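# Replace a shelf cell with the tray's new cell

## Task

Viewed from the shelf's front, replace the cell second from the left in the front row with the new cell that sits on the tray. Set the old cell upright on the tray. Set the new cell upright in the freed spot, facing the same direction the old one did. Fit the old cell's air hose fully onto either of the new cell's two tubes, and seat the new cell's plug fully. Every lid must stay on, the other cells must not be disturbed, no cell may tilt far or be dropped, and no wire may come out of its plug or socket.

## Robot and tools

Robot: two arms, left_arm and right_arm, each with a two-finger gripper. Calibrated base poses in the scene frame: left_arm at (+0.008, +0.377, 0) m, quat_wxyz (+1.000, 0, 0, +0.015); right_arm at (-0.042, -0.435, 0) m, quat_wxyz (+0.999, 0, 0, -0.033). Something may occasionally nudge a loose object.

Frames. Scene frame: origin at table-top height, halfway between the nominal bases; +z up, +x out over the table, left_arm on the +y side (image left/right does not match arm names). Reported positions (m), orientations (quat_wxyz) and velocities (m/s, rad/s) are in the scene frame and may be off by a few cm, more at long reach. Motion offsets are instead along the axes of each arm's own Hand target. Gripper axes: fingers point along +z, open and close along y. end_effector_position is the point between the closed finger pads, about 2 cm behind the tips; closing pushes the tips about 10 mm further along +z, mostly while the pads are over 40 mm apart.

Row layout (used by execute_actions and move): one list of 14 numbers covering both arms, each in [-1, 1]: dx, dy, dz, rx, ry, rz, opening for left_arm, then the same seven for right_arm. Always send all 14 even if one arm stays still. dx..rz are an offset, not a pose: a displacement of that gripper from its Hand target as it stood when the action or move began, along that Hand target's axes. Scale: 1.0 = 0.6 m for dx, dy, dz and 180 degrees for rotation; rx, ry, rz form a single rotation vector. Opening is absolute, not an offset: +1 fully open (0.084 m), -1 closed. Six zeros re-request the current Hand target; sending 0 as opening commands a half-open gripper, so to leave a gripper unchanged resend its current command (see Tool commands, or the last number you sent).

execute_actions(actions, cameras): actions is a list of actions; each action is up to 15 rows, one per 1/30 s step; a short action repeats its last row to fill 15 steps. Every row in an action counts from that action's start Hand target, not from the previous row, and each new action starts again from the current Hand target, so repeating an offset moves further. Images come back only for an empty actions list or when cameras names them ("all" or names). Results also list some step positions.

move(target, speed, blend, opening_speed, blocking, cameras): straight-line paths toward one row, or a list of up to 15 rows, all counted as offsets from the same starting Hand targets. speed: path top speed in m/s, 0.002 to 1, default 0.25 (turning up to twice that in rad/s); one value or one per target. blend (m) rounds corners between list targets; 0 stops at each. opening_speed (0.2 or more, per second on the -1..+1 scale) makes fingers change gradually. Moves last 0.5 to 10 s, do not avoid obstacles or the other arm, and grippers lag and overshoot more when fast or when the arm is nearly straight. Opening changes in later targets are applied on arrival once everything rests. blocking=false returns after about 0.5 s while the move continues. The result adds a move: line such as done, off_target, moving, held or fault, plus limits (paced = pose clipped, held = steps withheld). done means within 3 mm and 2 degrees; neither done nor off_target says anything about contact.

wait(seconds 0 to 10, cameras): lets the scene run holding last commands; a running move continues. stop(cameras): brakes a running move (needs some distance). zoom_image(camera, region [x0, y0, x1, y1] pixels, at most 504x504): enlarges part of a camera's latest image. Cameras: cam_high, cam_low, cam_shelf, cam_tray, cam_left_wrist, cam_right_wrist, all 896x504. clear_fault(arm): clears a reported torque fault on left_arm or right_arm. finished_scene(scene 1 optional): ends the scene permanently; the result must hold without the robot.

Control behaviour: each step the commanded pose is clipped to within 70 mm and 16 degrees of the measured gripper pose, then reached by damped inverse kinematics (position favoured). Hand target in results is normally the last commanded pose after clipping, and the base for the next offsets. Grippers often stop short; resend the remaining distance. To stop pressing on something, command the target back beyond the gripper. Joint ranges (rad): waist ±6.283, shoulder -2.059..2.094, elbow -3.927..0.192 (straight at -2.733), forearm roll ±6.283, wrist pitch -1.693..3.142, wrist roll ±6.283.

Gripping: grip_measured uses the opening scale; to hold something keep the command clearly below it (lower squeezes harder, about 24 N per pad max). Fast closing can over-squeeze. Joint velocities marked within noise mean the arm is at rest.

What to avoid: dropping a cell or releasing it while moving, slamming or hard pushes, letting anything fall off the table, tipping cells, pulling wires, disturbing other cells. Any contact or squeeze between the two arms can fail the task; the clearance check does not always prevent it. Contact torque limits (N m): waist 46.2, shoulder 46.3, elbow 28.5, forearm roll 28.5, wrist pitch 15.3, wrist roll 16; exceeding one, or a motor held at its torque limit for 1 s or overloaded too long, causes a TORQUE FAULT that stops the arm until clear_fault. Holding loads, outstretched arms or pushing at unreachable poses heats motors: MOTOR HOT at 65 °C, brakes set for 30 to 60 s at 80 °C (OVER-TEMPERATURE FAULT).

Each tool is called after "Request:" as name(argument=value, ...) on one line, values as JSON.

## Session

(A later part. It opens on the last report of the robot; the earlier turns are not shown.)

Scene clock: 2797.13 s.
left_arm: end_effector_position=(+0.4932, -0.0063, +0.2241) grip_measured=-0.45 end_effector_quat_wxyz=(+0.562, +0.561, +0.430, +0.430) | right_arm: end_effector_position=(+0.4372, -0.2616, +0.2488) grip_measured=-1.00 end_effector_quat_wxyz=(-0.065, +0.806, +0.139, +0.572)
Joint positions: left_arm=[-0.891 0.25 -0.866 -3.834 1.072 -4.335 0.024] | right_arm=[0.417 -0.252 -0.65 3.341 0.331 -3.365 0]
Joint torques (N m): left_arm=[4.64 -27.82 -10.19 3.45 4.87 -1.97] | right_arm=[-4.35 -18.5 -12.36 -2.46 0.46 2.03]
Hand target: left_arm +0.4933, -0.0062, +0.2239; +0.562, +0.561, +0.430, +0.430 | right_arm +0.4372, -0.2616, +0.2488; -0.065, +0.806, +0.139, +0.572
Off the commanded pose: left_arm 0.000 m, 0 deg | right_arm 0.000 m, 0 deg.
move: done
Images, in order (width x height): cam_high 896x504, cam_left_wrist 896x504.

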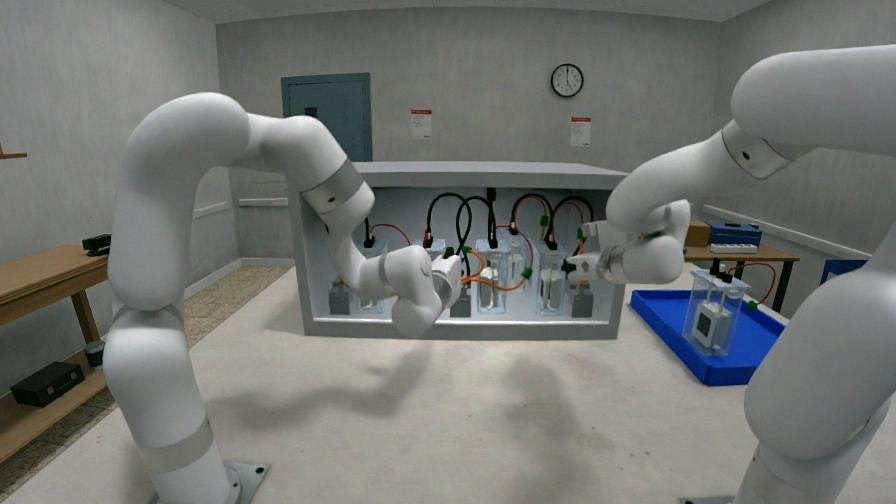

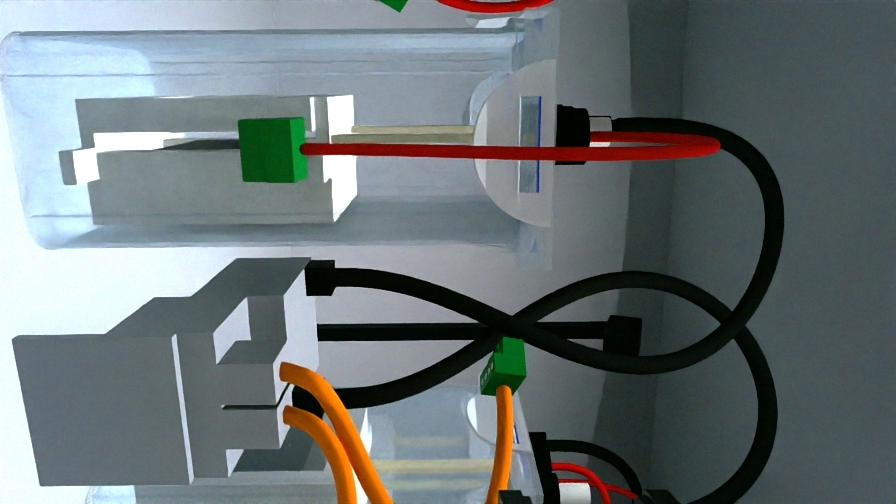

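Request:
move(target=[[0.0338,-0.005,0.2,0,0,0,-0.43,0,0,0,0,0,0,-1]], speed=0.08, cameras=["cam_left_wrist","cam_high","cam_shelf"])

Request:
zoom_image(camera="cam_shelf", region=[460, 220, 600, 330])

Scene clock: 2803.27 s.
left_arm: end_effector_position=(+0.6144, -0.0181, +0.2210) grip_measured=-0.45 end_effector_quat_wxyz=(+0.562, +0.561, +0.430, +0.430) | right_arm: end_effector_position=(+0.4372, -0.2616, +0.2488) grip_measured=-1.00 end_effector_quat_wxyz=(-0.065, +0.806, +0.139, +0.572)
Joint positions: left_arm=[-0.715 0.519 -1.276 -3.692 0.893 -4.345 0.024] | right_arm=[0.417 -0.252 -0.65 3.341 0.331 -3.365 0]
Joint torques (N m): left_arm=[4.81 -35.59 -19.13 3.31 0.25 1.97] | right_arm=[-4.21 -18.28 -12.55 -2.2 0.55 2.11]
Hand target: left_arm +0.6144, -0.0180, +0.2209; +0.562, +0.561, +0.430, +0.430 | right_arm +0.4372, -0.2616, +0.2488; -0.065, +0.806, +0.139, +0.572
Off the commanded pose: left_arm 0.000 m, 0 deg | right_arm 0.000 m, 0 deg.
move: done
Images, in order (width x height): cam_high 896x504, cam_shelf 896x504, cam_left_wrist 896x504.

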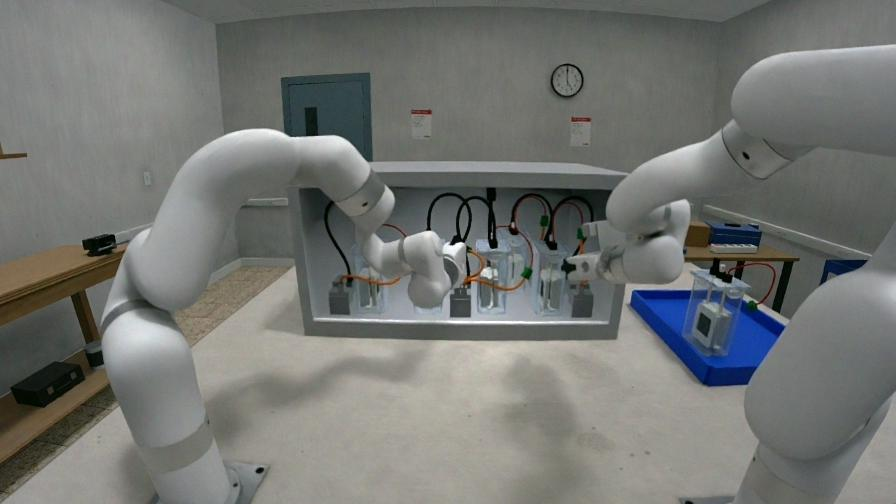

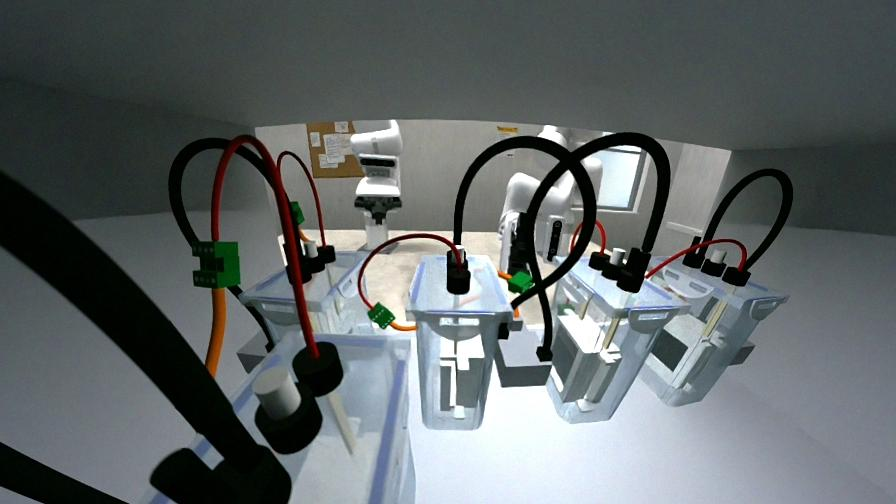

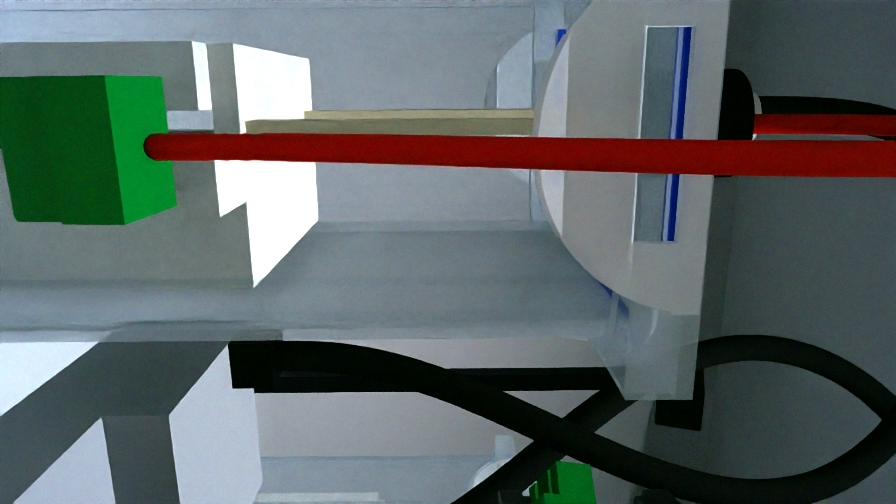

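Scaled by 3.600 from the camera's 896x504 image, which has a finer 1280x720 frame.

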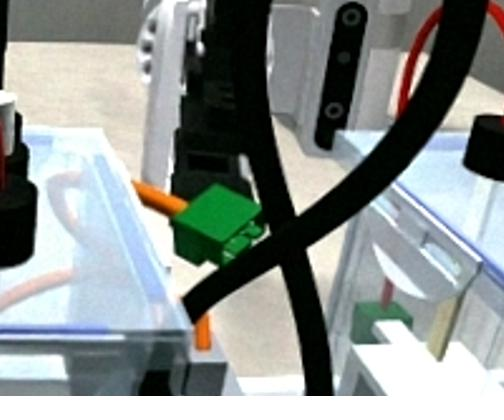

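Request:
move(target=[[0,0,0.068,0,0,0,-0.43,0,0,0,0,0,0,-1]], speed=0.04, cameras=["cam_left_wrist","cam_low","cam_shelf"])

Request:
zoom_image(camera="cam_shelf", region=[460, 220, 600, 330])

Request:
zoom_image(camera="cam_low", region=[380, 190, 600, 340])

Scene clock: 2809.00 s.
left_arm: end_effector_position=(+0.6537, -0.0287, +0.2210) grip_measured=-0.45 end_effector_quat_wxyz=(+0.562, +0.561, +0.430, +0.430) | right_arm: end_effector_position=(+0.4372, -0.2616, +0.2488) grip_measured=-1.00 end_effector_quat_wxyz=(-0.065, +0.806, +0.139, +0.572)
Joint positions: left_arm=[-0.68 0.631 -1.46 -3.682 0.818 -4.323 0.024] | right_arm=[0.417 -0.252 -0.65 3.341 0.331 -3.365 0]
Joint torques (N m): left_arm=[4.98 -39.42 -19.62 -0.68 0.24 1.98] | right_arm=[-4.47 -18.41 -12.54 -2.09 0.56 1.96]
Hand target: left_arm +0.6538, -0.0287, +0.2210; +0.562, +0.561, +0.430, +0.430 | right_arm +0.4372, -0.2616, +0.2488; -0.065, +0.806, +0.139, +0.572
Off the commanded pose: left_arm 0.000 m, 0 deg | right_arm 0.000 m, 0 deg.
move: done
Images, in order (width x height): cam_low 896x504, cam_shelf 896x504, cam_left_wrist 896x504.

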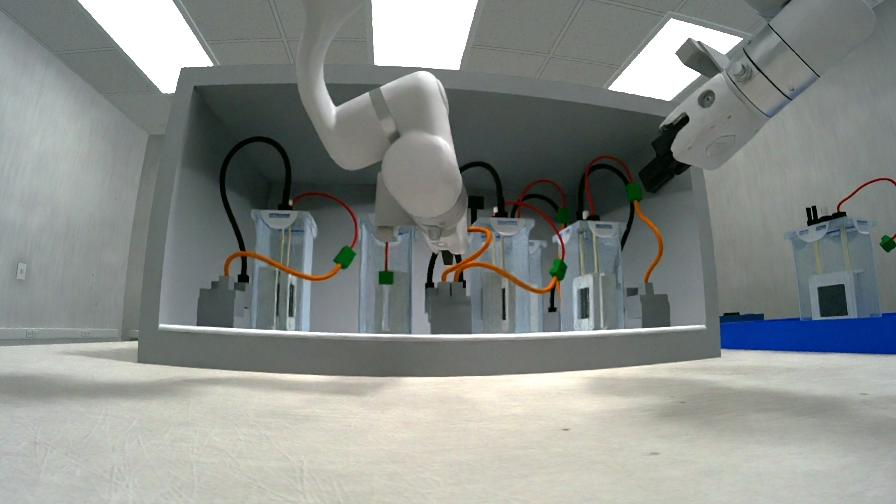

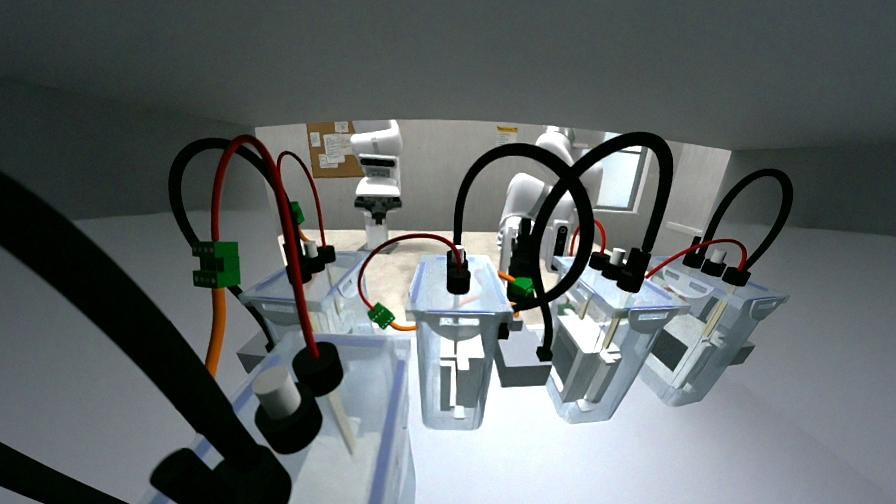

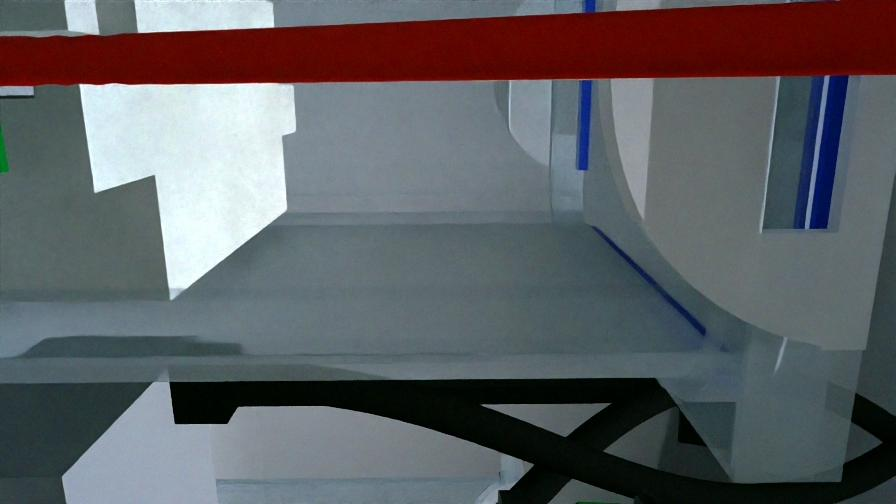

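Scaled by 3.600 from the camera's 896x504 image, which has a finer 1280x720 frame.

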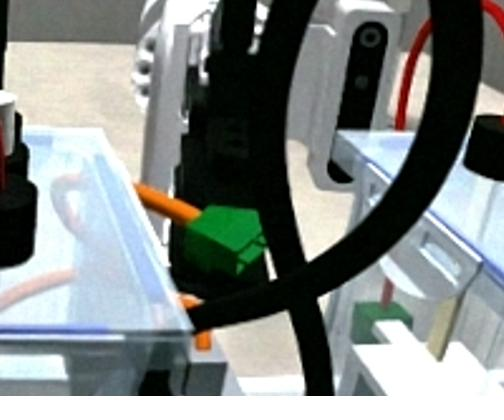

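Scaled by 2.291 from the camera's 896x504 image, which has a finer 1280x720 frame.

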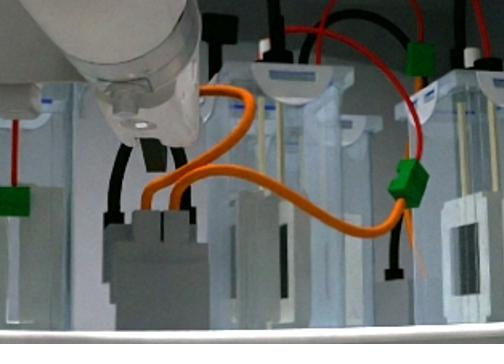

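Request:
move(target=[[0,0,0,0,0,0,-1,0,0,0,0,0,0,-1]], opening_speed=0.4, cameras=["cam_left_wrist","cam_shelf"])

Request:
zoom_image(camera="cam_shelf", region=[460, 220, 600, 330])

Scene clock: 2815.50 s.
left_arm: end_effector_position=(+0.6538, -0.0287, +0.2210) grip_measured=-0.67 end_effector_quat_wxyz=(+0.562, +0.561, +0.430, +0.430) | right_arm: end_effector_position=(+0.4372, -0.2616, +0.2488) grip_measured=-1.00 end_effector_quat_wxyz=(-0.065, +0.806, +0.139, +0.572)
Joint positions: left_arm=[-0.68 0.631 -1.46 -3.682 0.818 -4.323 0.015] | right_arm=[0.417 -0.252 -0.65 3.341 0.331 -3.365 0]
Joint torques (N m): left_arm=[4.87 -39.51 -19.62 -2.62 0.19 1.96] | right_arm=[-4.5 -18.46 -12.6 -1.88 0.48 2]
Hand target: left_arm +0.6538, -0.0287, +0.2210; +0.562, +0.561, +0.430, +0.430 | right_arm +0.4372, -0.2616, +0.2488; -0.065, +0.806, +0.139, +0.572
Off the commanded pose: left_arm 0.000 m, 0 deg | right_arm 0.000 m, 0 deg.
move: done
Images, in order (width x height): cam_shelf 896x504, cam_left_wrist 896x504.

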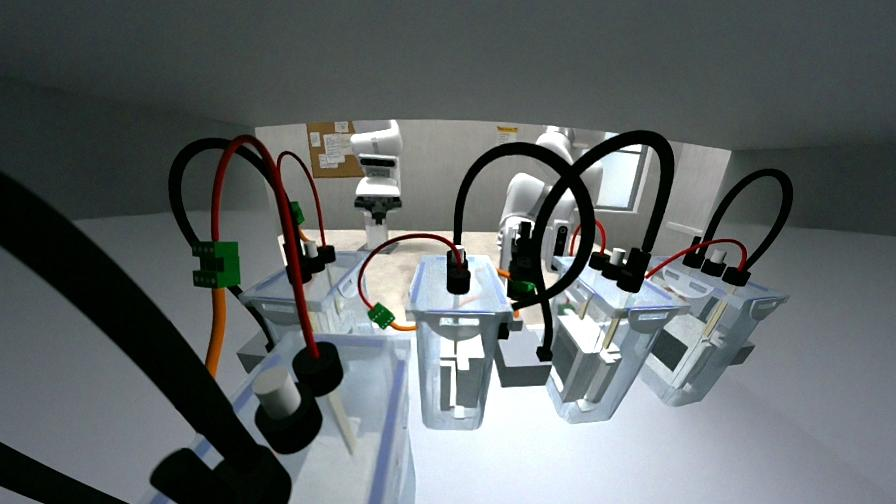

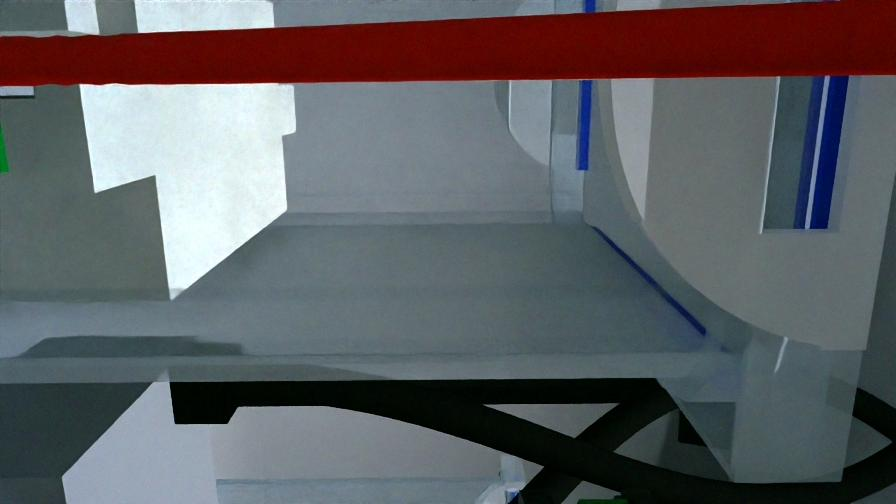

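Scaled by 3.600 from the camera's 896x504 image, which has a finer 1280x720 frame.

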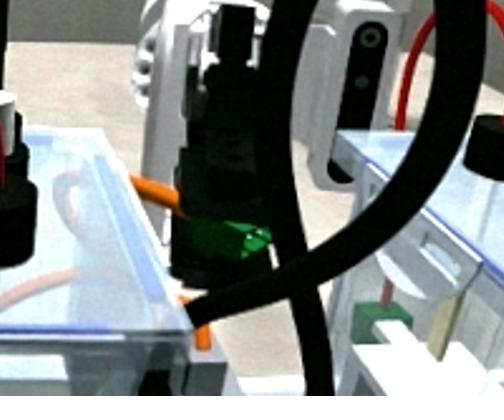

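Request:
move(target=[[0,0,-0.1,0,0,0,-1,0,0,0,0,0,0,-1]], speed=0.05, cameras=["cam_left_wrist","cam_shelf","cam_high"])

Scene clock: 2819.40 s.
left_arm: end_effector_position=(+0.5959, -0.0130, +0.2209) grip_measured=-0.67 end_effector_quat_wxyz=(+0.562, +0.561, +0.430, +0.430) | right_arm: end_effector_position=(+0.4372, -0.2616, +0.2488) grip_measured=-1.00 end_effector_quat_wxyz=(-0.065, +0.806, +0.139, +0.572)
Joint positions: left_arm=[-0.733 0.469 -1.196 -3.701 0.926 -4.353 0.015] | right_arm=[0.417 -0.252 -0.65 3.341 0.331 -3.365 0]
Joint torques (N m): left_arm=[-4.95 -50.65 -11.12 -2.47 4.52 -1.88] | right_arm=[-4.72 -18.31 -12.61 -1.68 0.52 2.08]
Hand target: left_arm +0.5959, -0.0130, +0.2209; +0.562, +0.561, +0.430, +0.430 | right_arm +0.4372, -0.2616, +0.2488; -0.065, +0.806, +0.139, +0.572
Off the commanded pose: left_arm 0.000 m, 0 deg | right_arm 0.000 m, 0 deg.
move: done
Images, in order (width x height): cam_high 896x504, cam_shelf 896x504, cam_left_wrist 896x504.

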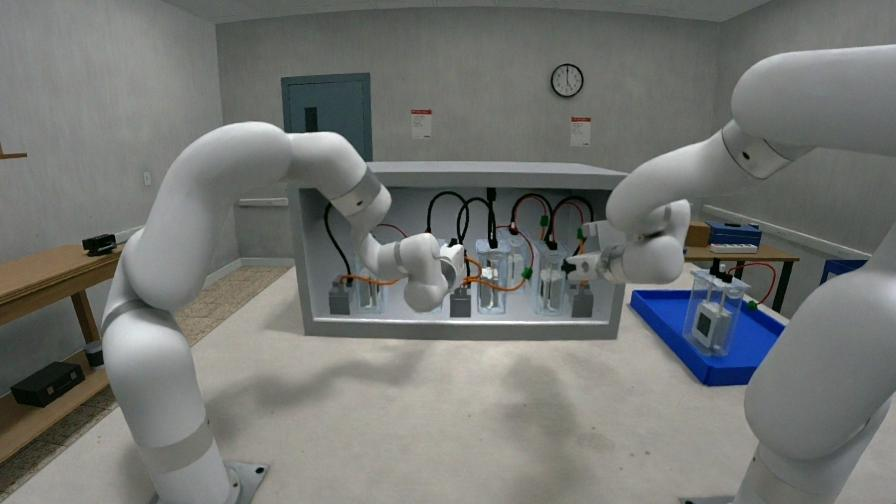

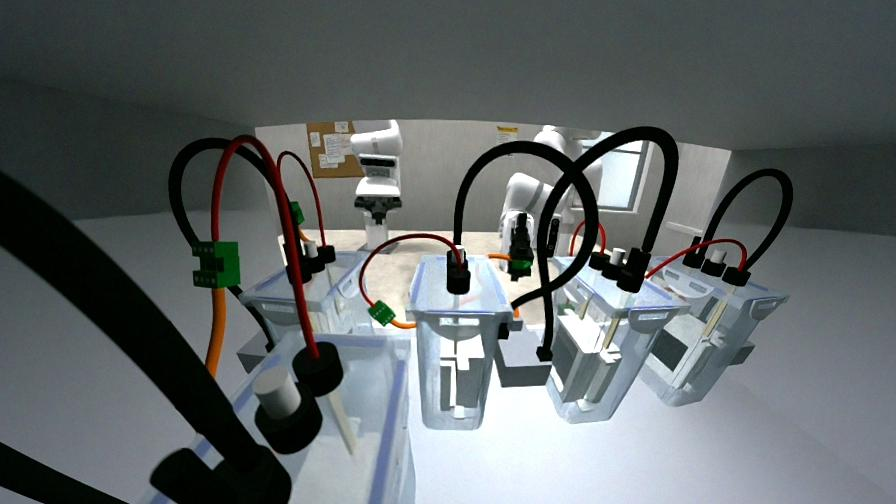

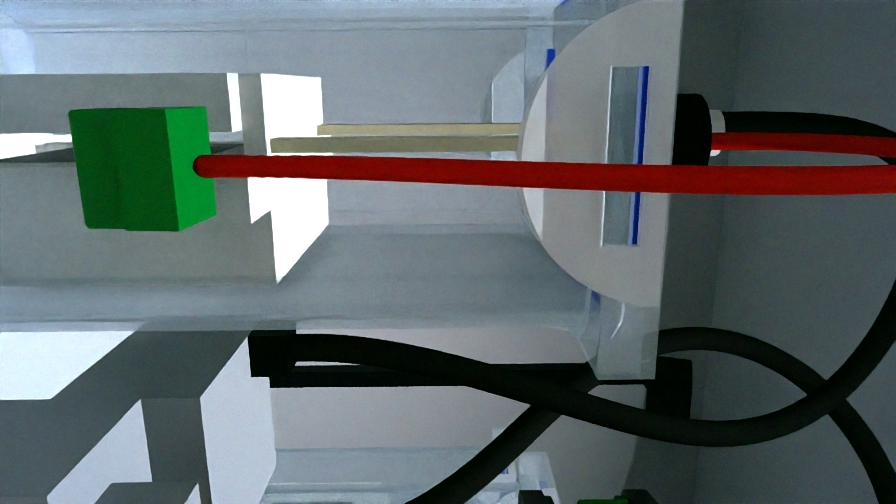

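Request:
move(target=[[0,0.008,-0.05,0,0,0,-1,0,0,0,0,0,0,-1],[0,0.008,-0.1,0,0,0.5,-1,0,0,0,0,0,0,-1]], speed=0.12, cameras=["cam_left_wrist","cam_high","cam_right_wrist"])

Scene clock: 2839.90 s.
left_arm: end_effector_position=(+0.5379, +0.0027, +0.2257) grip_measured=-0.67 end_effector_quat_wxyz=(+0.093, +0.701, -0.093, +0.701) | right_arm: end_effector_position=(+0.4372, -0.2616, +0.2488) grip_measured=-1.00 end_effector_quat_wxyz=(-0.065, +0.806, +0.139, +0.572)
Joint positions: left_arm=[-0.797 0.312 -0.967 -3.746 1.007 -2.788 0.015] | right_arm=[0.417 -0.252 -0.65 3.341 0.331 -3.365 0]
Joint torques (N m): left_arm=[-4.13 -46.06 -10.24 -2.67 4.64 2.05] | right_arm=[-4.5 -18.16 -12.7 -1.56 0.56 1.98]
Hand target: left_arm +0.5379, +0.0027, +0.2257; +0.093, +0.701, -0.093, +0.701 | right_arm +0.4372, -0.2616, +0.2488; -0.065, +0.806, +0.139, +0.572
Off the commanded pose: left_arm 0.000 m, 0 deg | right_arm 0.000 m, 0 deg.
move: done
Images, in order (width x height): cam_high 896x504, cam_left_wrist 896x504, cam_right_wrist 896x504.

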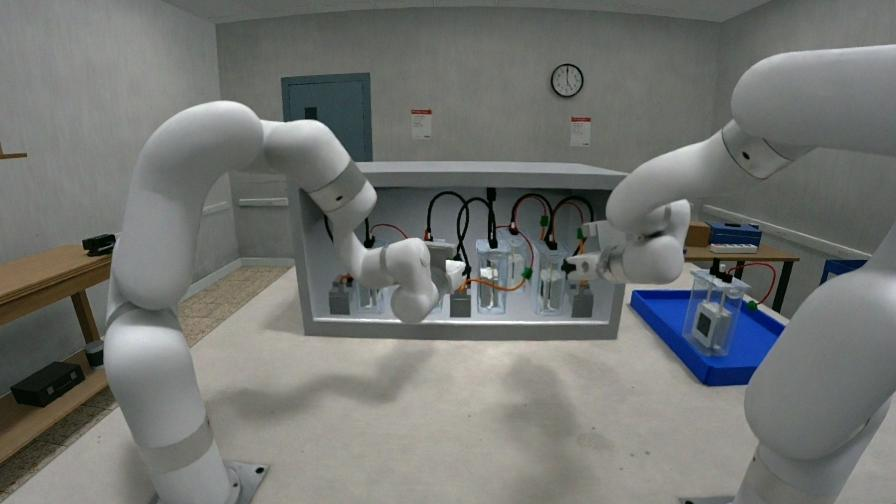

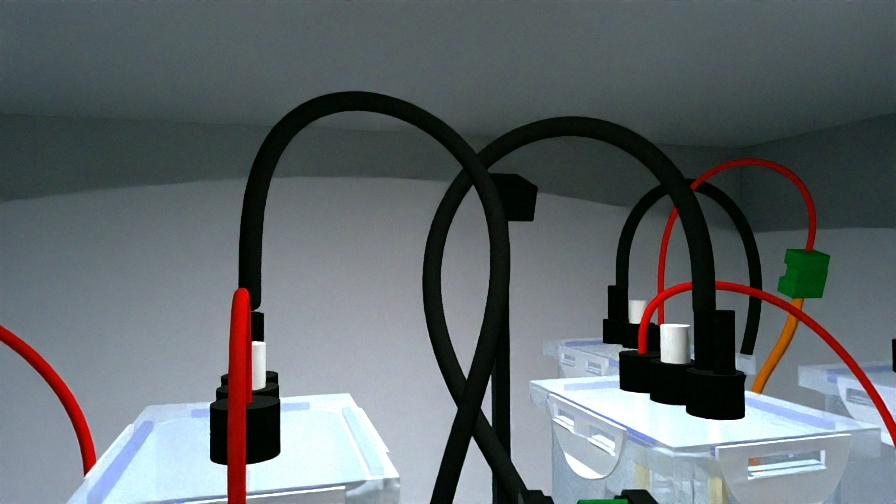

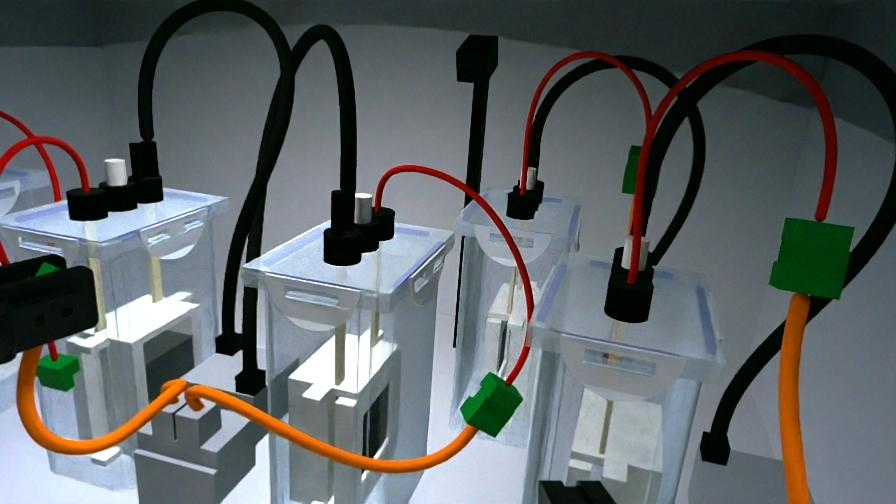

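Request:
zoom_image(camera="cam_right_wrist", region=[0, 220, 160, 420])

Request:
zoom_image(camera="cam_left_wrist", region=[480, 440, 680, 504])

Scaled by 2.520 from the camera's 896x504 image, which has a finer 1280x720 frame.

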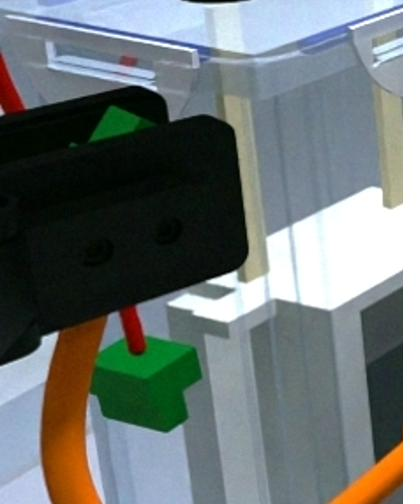

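Scaled by 2.520 from the camera's 896x504 image, which has a finer 1280x720 frame.

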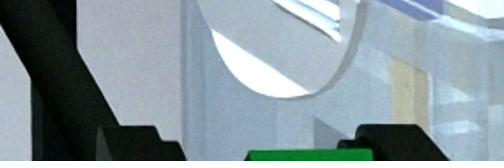

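Request:
move(target=[[0.0238,0.015,-0.0357,-0.1346,0.1914,-0.0424,-1,0,0,0,0,0,0,-1]], speed=0.12, cameras=["cam_left_wrist","cam_high","cam_right_wrist","cam_low","cam_shelf"])

Request:
zoom_image(camera="cam_right_wrist", region=[0, 200, 200, 420])

Request:
zoom_image(camera="cam_shelf", region=[460, 220, 600, 330])

Scene clock: 2854.83 s.
left_arm: end_effector_position=(+0.5149, -0.0004, +0.2400) grip_measured=-0.67 end_effector_quat_wxyz=(+0.305, +0.433, -0.158, +0.833) | right_arm: end_effector_position=(+0.4372, -0.2616, +0.2488) grip_measured=-1.00 end_effector_quat_wxyz=(-0.065, +0.806, +0.139, +0.572)
Joint positions: left_arm=[-0.636 0.635 -0.922 -3.059 1.896 -3.17 0.015] | right_arm=[0.417 -0.252 -0.65 3.341 0.331 -3.365 0]
Joint torques (N m): left_arm=[4.98 -32.46 -14.92 3 6.06 -1.77] | right_arm=[-4.46 -18.2 -12.92 -1.4 0.57 2.08]
Hand target: left_arm +0.5149, -0.0004, +0.2400; +0.305, +0.433, -0.158, +0.833 | right_arm +0.4372, -0.2616, +0.2488; -0.065, +0.806, +0.139, +0.572
Off the commanded pose: left_arm 0.000 m, 0 deg | right_arm 0.000 m, 0 deg.
move: done
Images, in order (width x height): cam_high 896x504, cam_low 896x504, cam_shelf 896x504, cam_left_wrist 896x504, cam_right_wrist 896x504.

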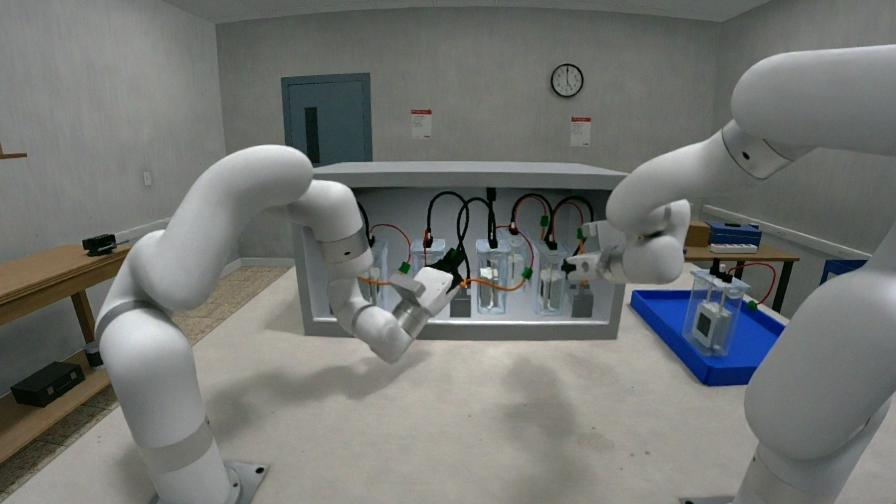

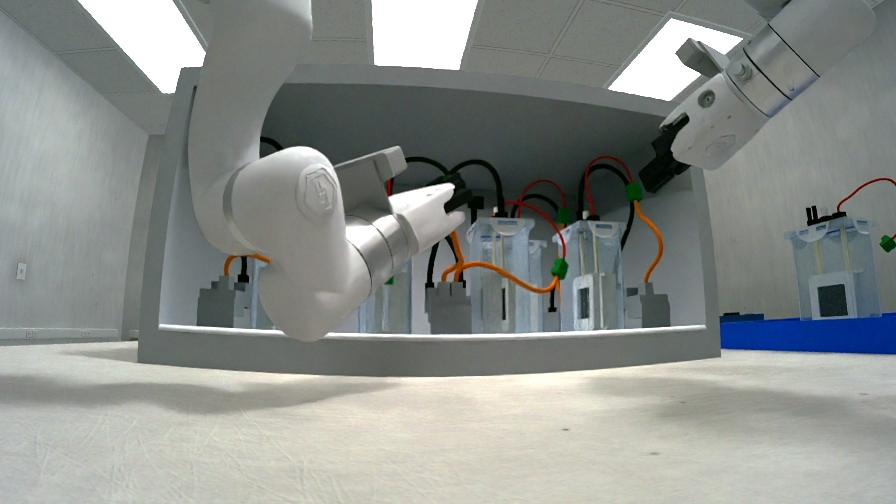

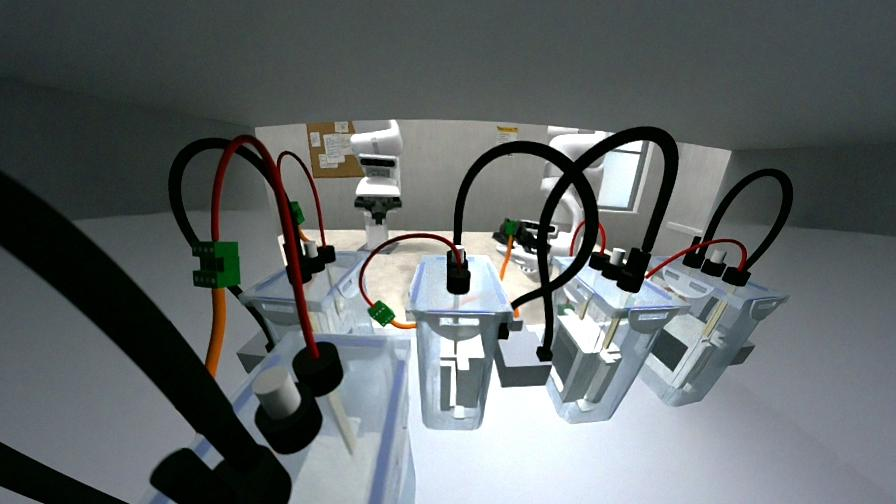

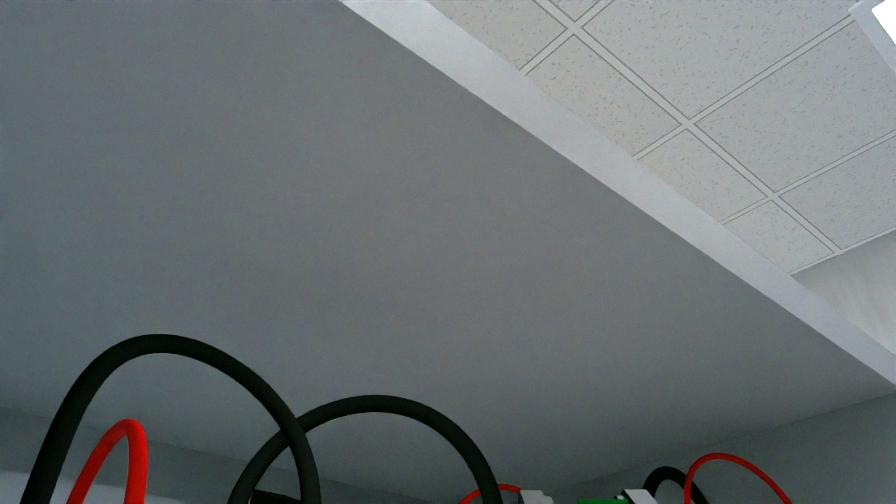

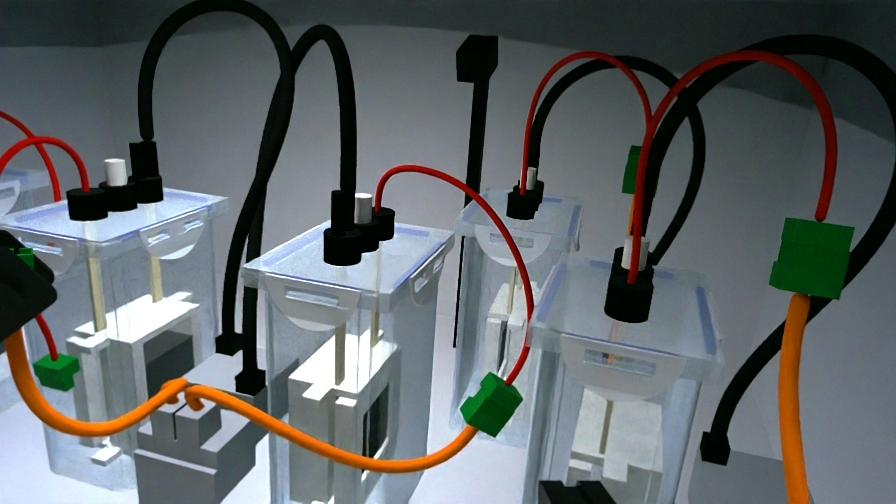

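Scaled by 2.291 from the camera's 896x504 image, which has a finer 1280x720 frame.

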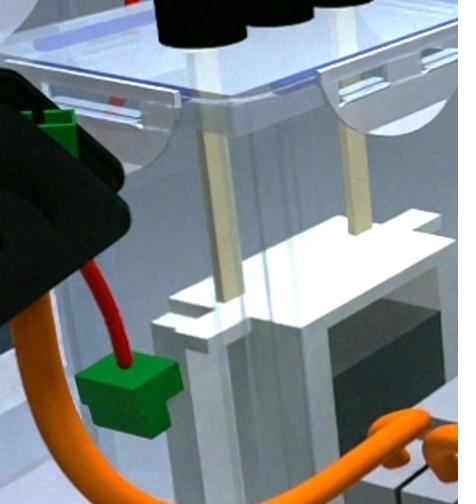

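Scaled by 3.600 from the camera's 896x504 image, which has a finer 1280x720 frame.

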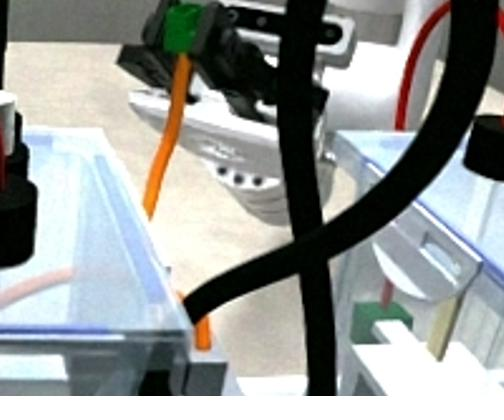

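Request:
move(target=[[-0.0345,-0.0285,0.0077,0.1346,-0.1914,0.0424,-1,0,0,0,0,0,0,-1]], speed=0.12)

Request:
move(target=[[0,0,0.02,0,0,-0.5,-1,0,0,0,0,0,0,-1],[0,-0.008,0.11,0,0,-0.5,-1,0,0,0,0,0,0,-1]], speed=0.12, cameras=["cam_left_wrist","cam_high","cam_right_wrist"])

Scene clock: 2923.93 s.
left_arm: end_effector_position=(+0.5379, +0.0025, +0.2257) grip_measured=-0.67 end_effector_quat_wxyz=(+0.093, +0.701, -0.093, +0.701) | right_arm: end_effector_position=(+0.4372, -0.2616, +0.2488) grip_measured=-1.00 end_effector_quat_wxyz=(-0.065, +0.806, +0.139, +0.572)
Joint positions: left_arm=[-0.797 0.312 -0.968 -3.747 1.007 -2.788 0.015] | right_arm=[0.417 -0.252 -0.65 3.341 0.331 -3.365 0]
Joint torques (N m): left_arm=[-4.14 -45.68 -17.56 -2.63 -0.01 2.05] | right_arm=[-4.53 -18.32 -13.09 -1.33 0.68 1.95]
Hand target: left_arm +0.5379, +0.0025, +0.2257; +0.093, +0.701, -0.093, +0.701 | right_arm +0.4372, -0.2616, +0.2488; -0.065, +0.806, +0.139, +0.572
Off the commanded pose: left_arm 0.000 m, 0 deg | right_arm 0.000 m, 0 deg.
move: done

Scene clock: 2931.70 s.
left_arm: end_effector_position=(+0.6029, -0.0101, +0.2257) grip_measured=-0.67 end_effector_quat_wxyz=(+0.562, +0.561, +0.430, +0.430) | right_arm: end_effector_position=(+0.4372, -0.2616, +0.2488) grip_measured=-1.00 end_effector_quat_wxyz=(-0.065, +0.806, +0.139, +0.572)
Joint positions: left_arm=[-0.719 0.469 -1.213 -3.691 0.906 -4.352 0.015] | right_arm=[0.417 -0.252 -0.65 3.341 0.331 -3.365 0]
Joint torques (N m): left_arm=[4.83 -34.19 -19.19 3.28 0.23 1.97] | right_arm=[-4.49 -18.13 -13.04 -0.95 0.71 1.94]
Hand target: left_arm +0.6029, -0.0101, +0.2257; +0.562, +0.561, +0.430, +0.430 | right_arm +0.4372, -0.2616, +0.2488; -0.065, +0.806, +0.139, +0.572
Off the commanded pose: left_arm 0.000 m, 0 deg | right_arm 0.000 m, 0 deg.
move: done
Images, in order (width x height): cam_high 896x504, cam_left_wrist 896x504, cam_right_wrist 896x504.

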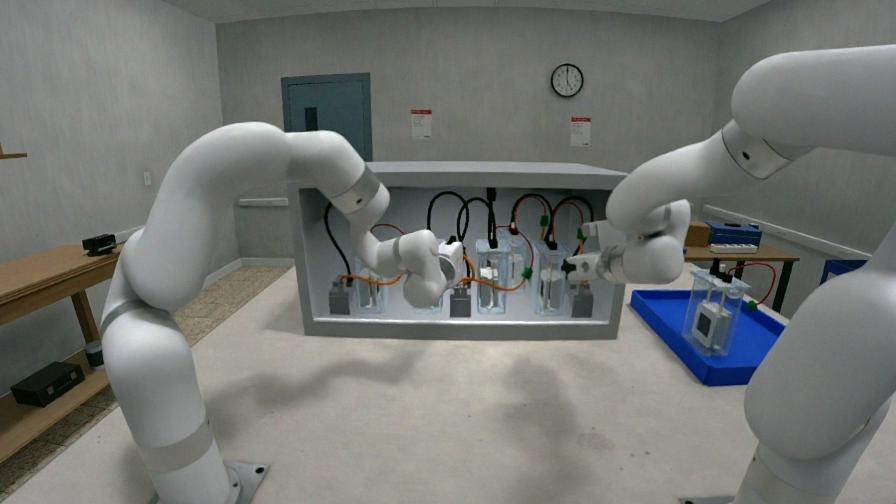

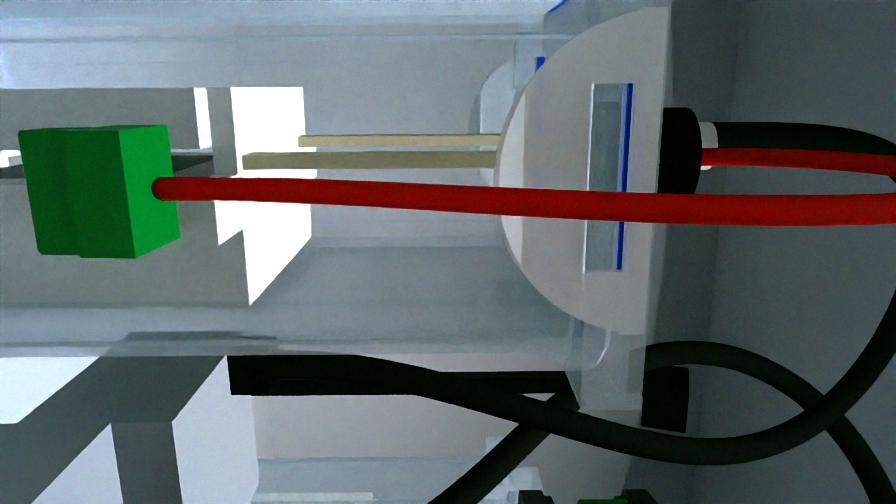

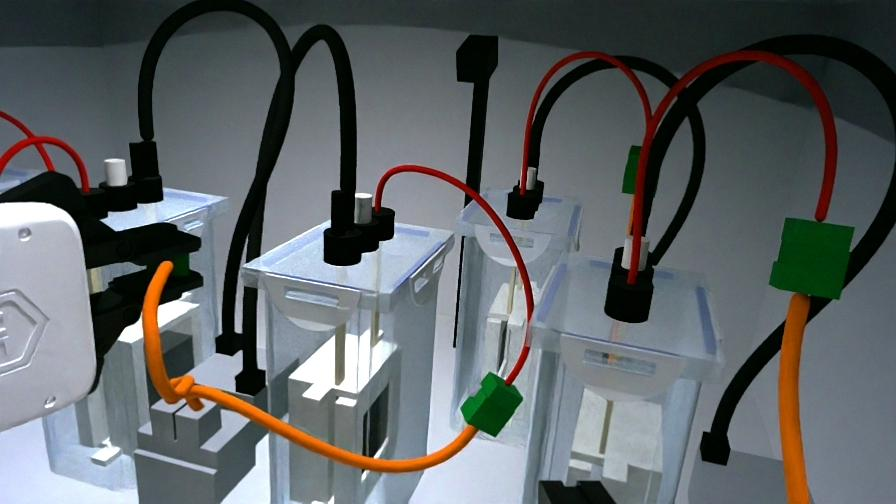

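Request:
move(target=[[0,0,0.03,0,0,0,-1,0,0,0,0,0,0,-1],[0,0,0.03,0,0,0,-0.45,0,0,0,0,0,0,-1],[0,0,-0.2,0,0,0,-0.45,0,0,0,0,0,0,-1]], speed=[0.06,0.06,0.12], opening_speed=0.5, cameras=["cam_left_wrist","cam_high","cam_right_wrist"])

Scene clock: 2938.70 s.
left_arm: end_effector_position=(+0.4871, +0.0213, +0.2257) grip_measured=-0.47 end_effector_quat_wxyz=(+0.562, +0.561, +0.430, +0.430) | right_arm: end_effector_position=(+0.4372, -0.2616, +0.2488) grip_measured=-1.00 end_effector_quat_wxyz=(-0.065, +0.806, +0.139, +0.572)
Joint positions: left_arm=[-0.859 0.18 -0.775 -3.793 1.077 -4.366 0.024] | right_arm=[0.417 -0.252 -0.65 3.341 0.331 -3.365 0]
Joint torques (N m): left_arm=[-4.42 -41.15 -10.19 -2.42 4.9 2.12] | right_arm=[-4.27 -17.99 -13.11 -0.81 0.73 1.85]
Hand target: left_arm +0.4870, +0.0213, +0.2257; +0.562, +0.561, +0.430, +0.430 | right_arm +0.4372, -0.2616, +0.2488; -0.065, +0.806, +0.139, +0.572
Off the commanded pose: left_arm 0.000 m, 0 deg | right_arm 0.000 m, 0 deg.
move: done
Images, in order (width x height): cam_high 896x504, cam_left_wrist 896x504, cam_right_wrist 896x504.

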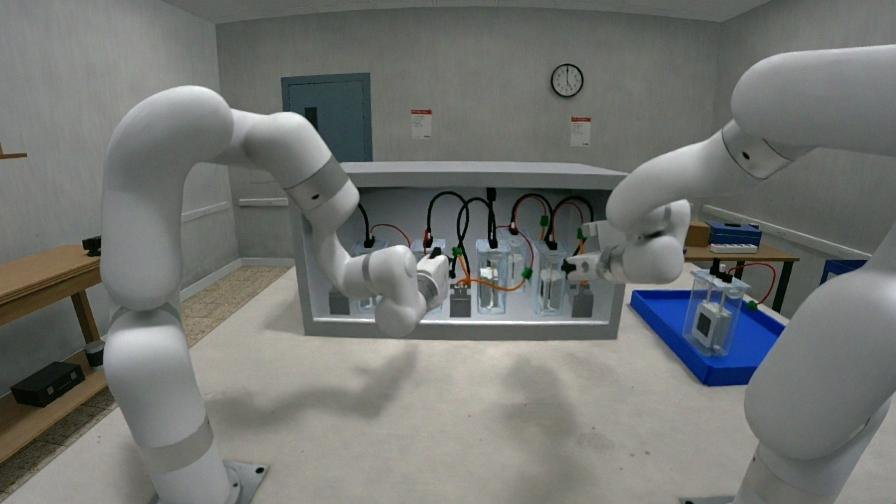

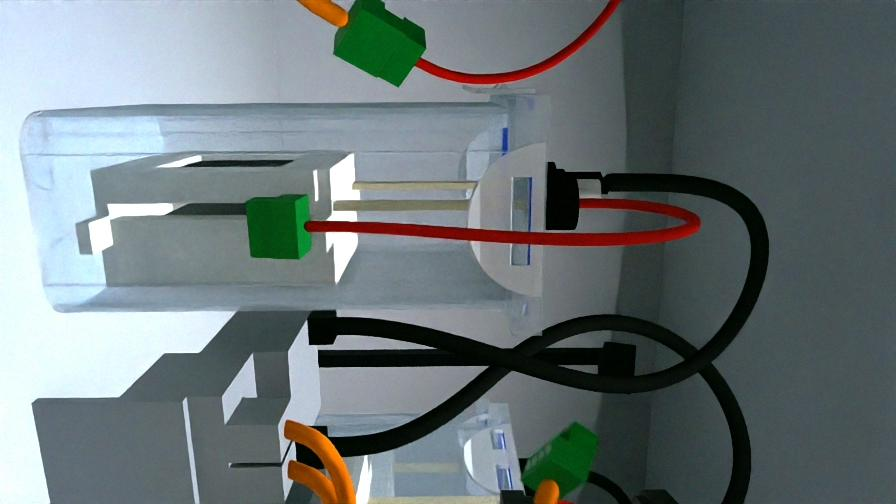

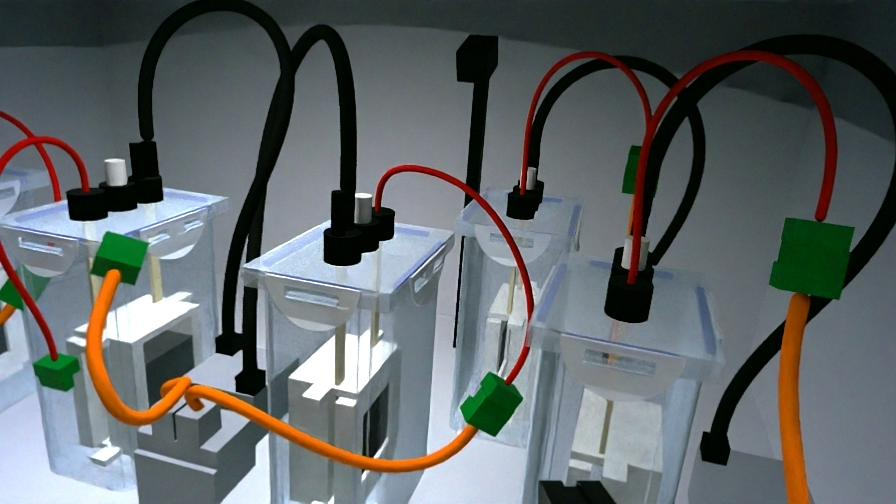

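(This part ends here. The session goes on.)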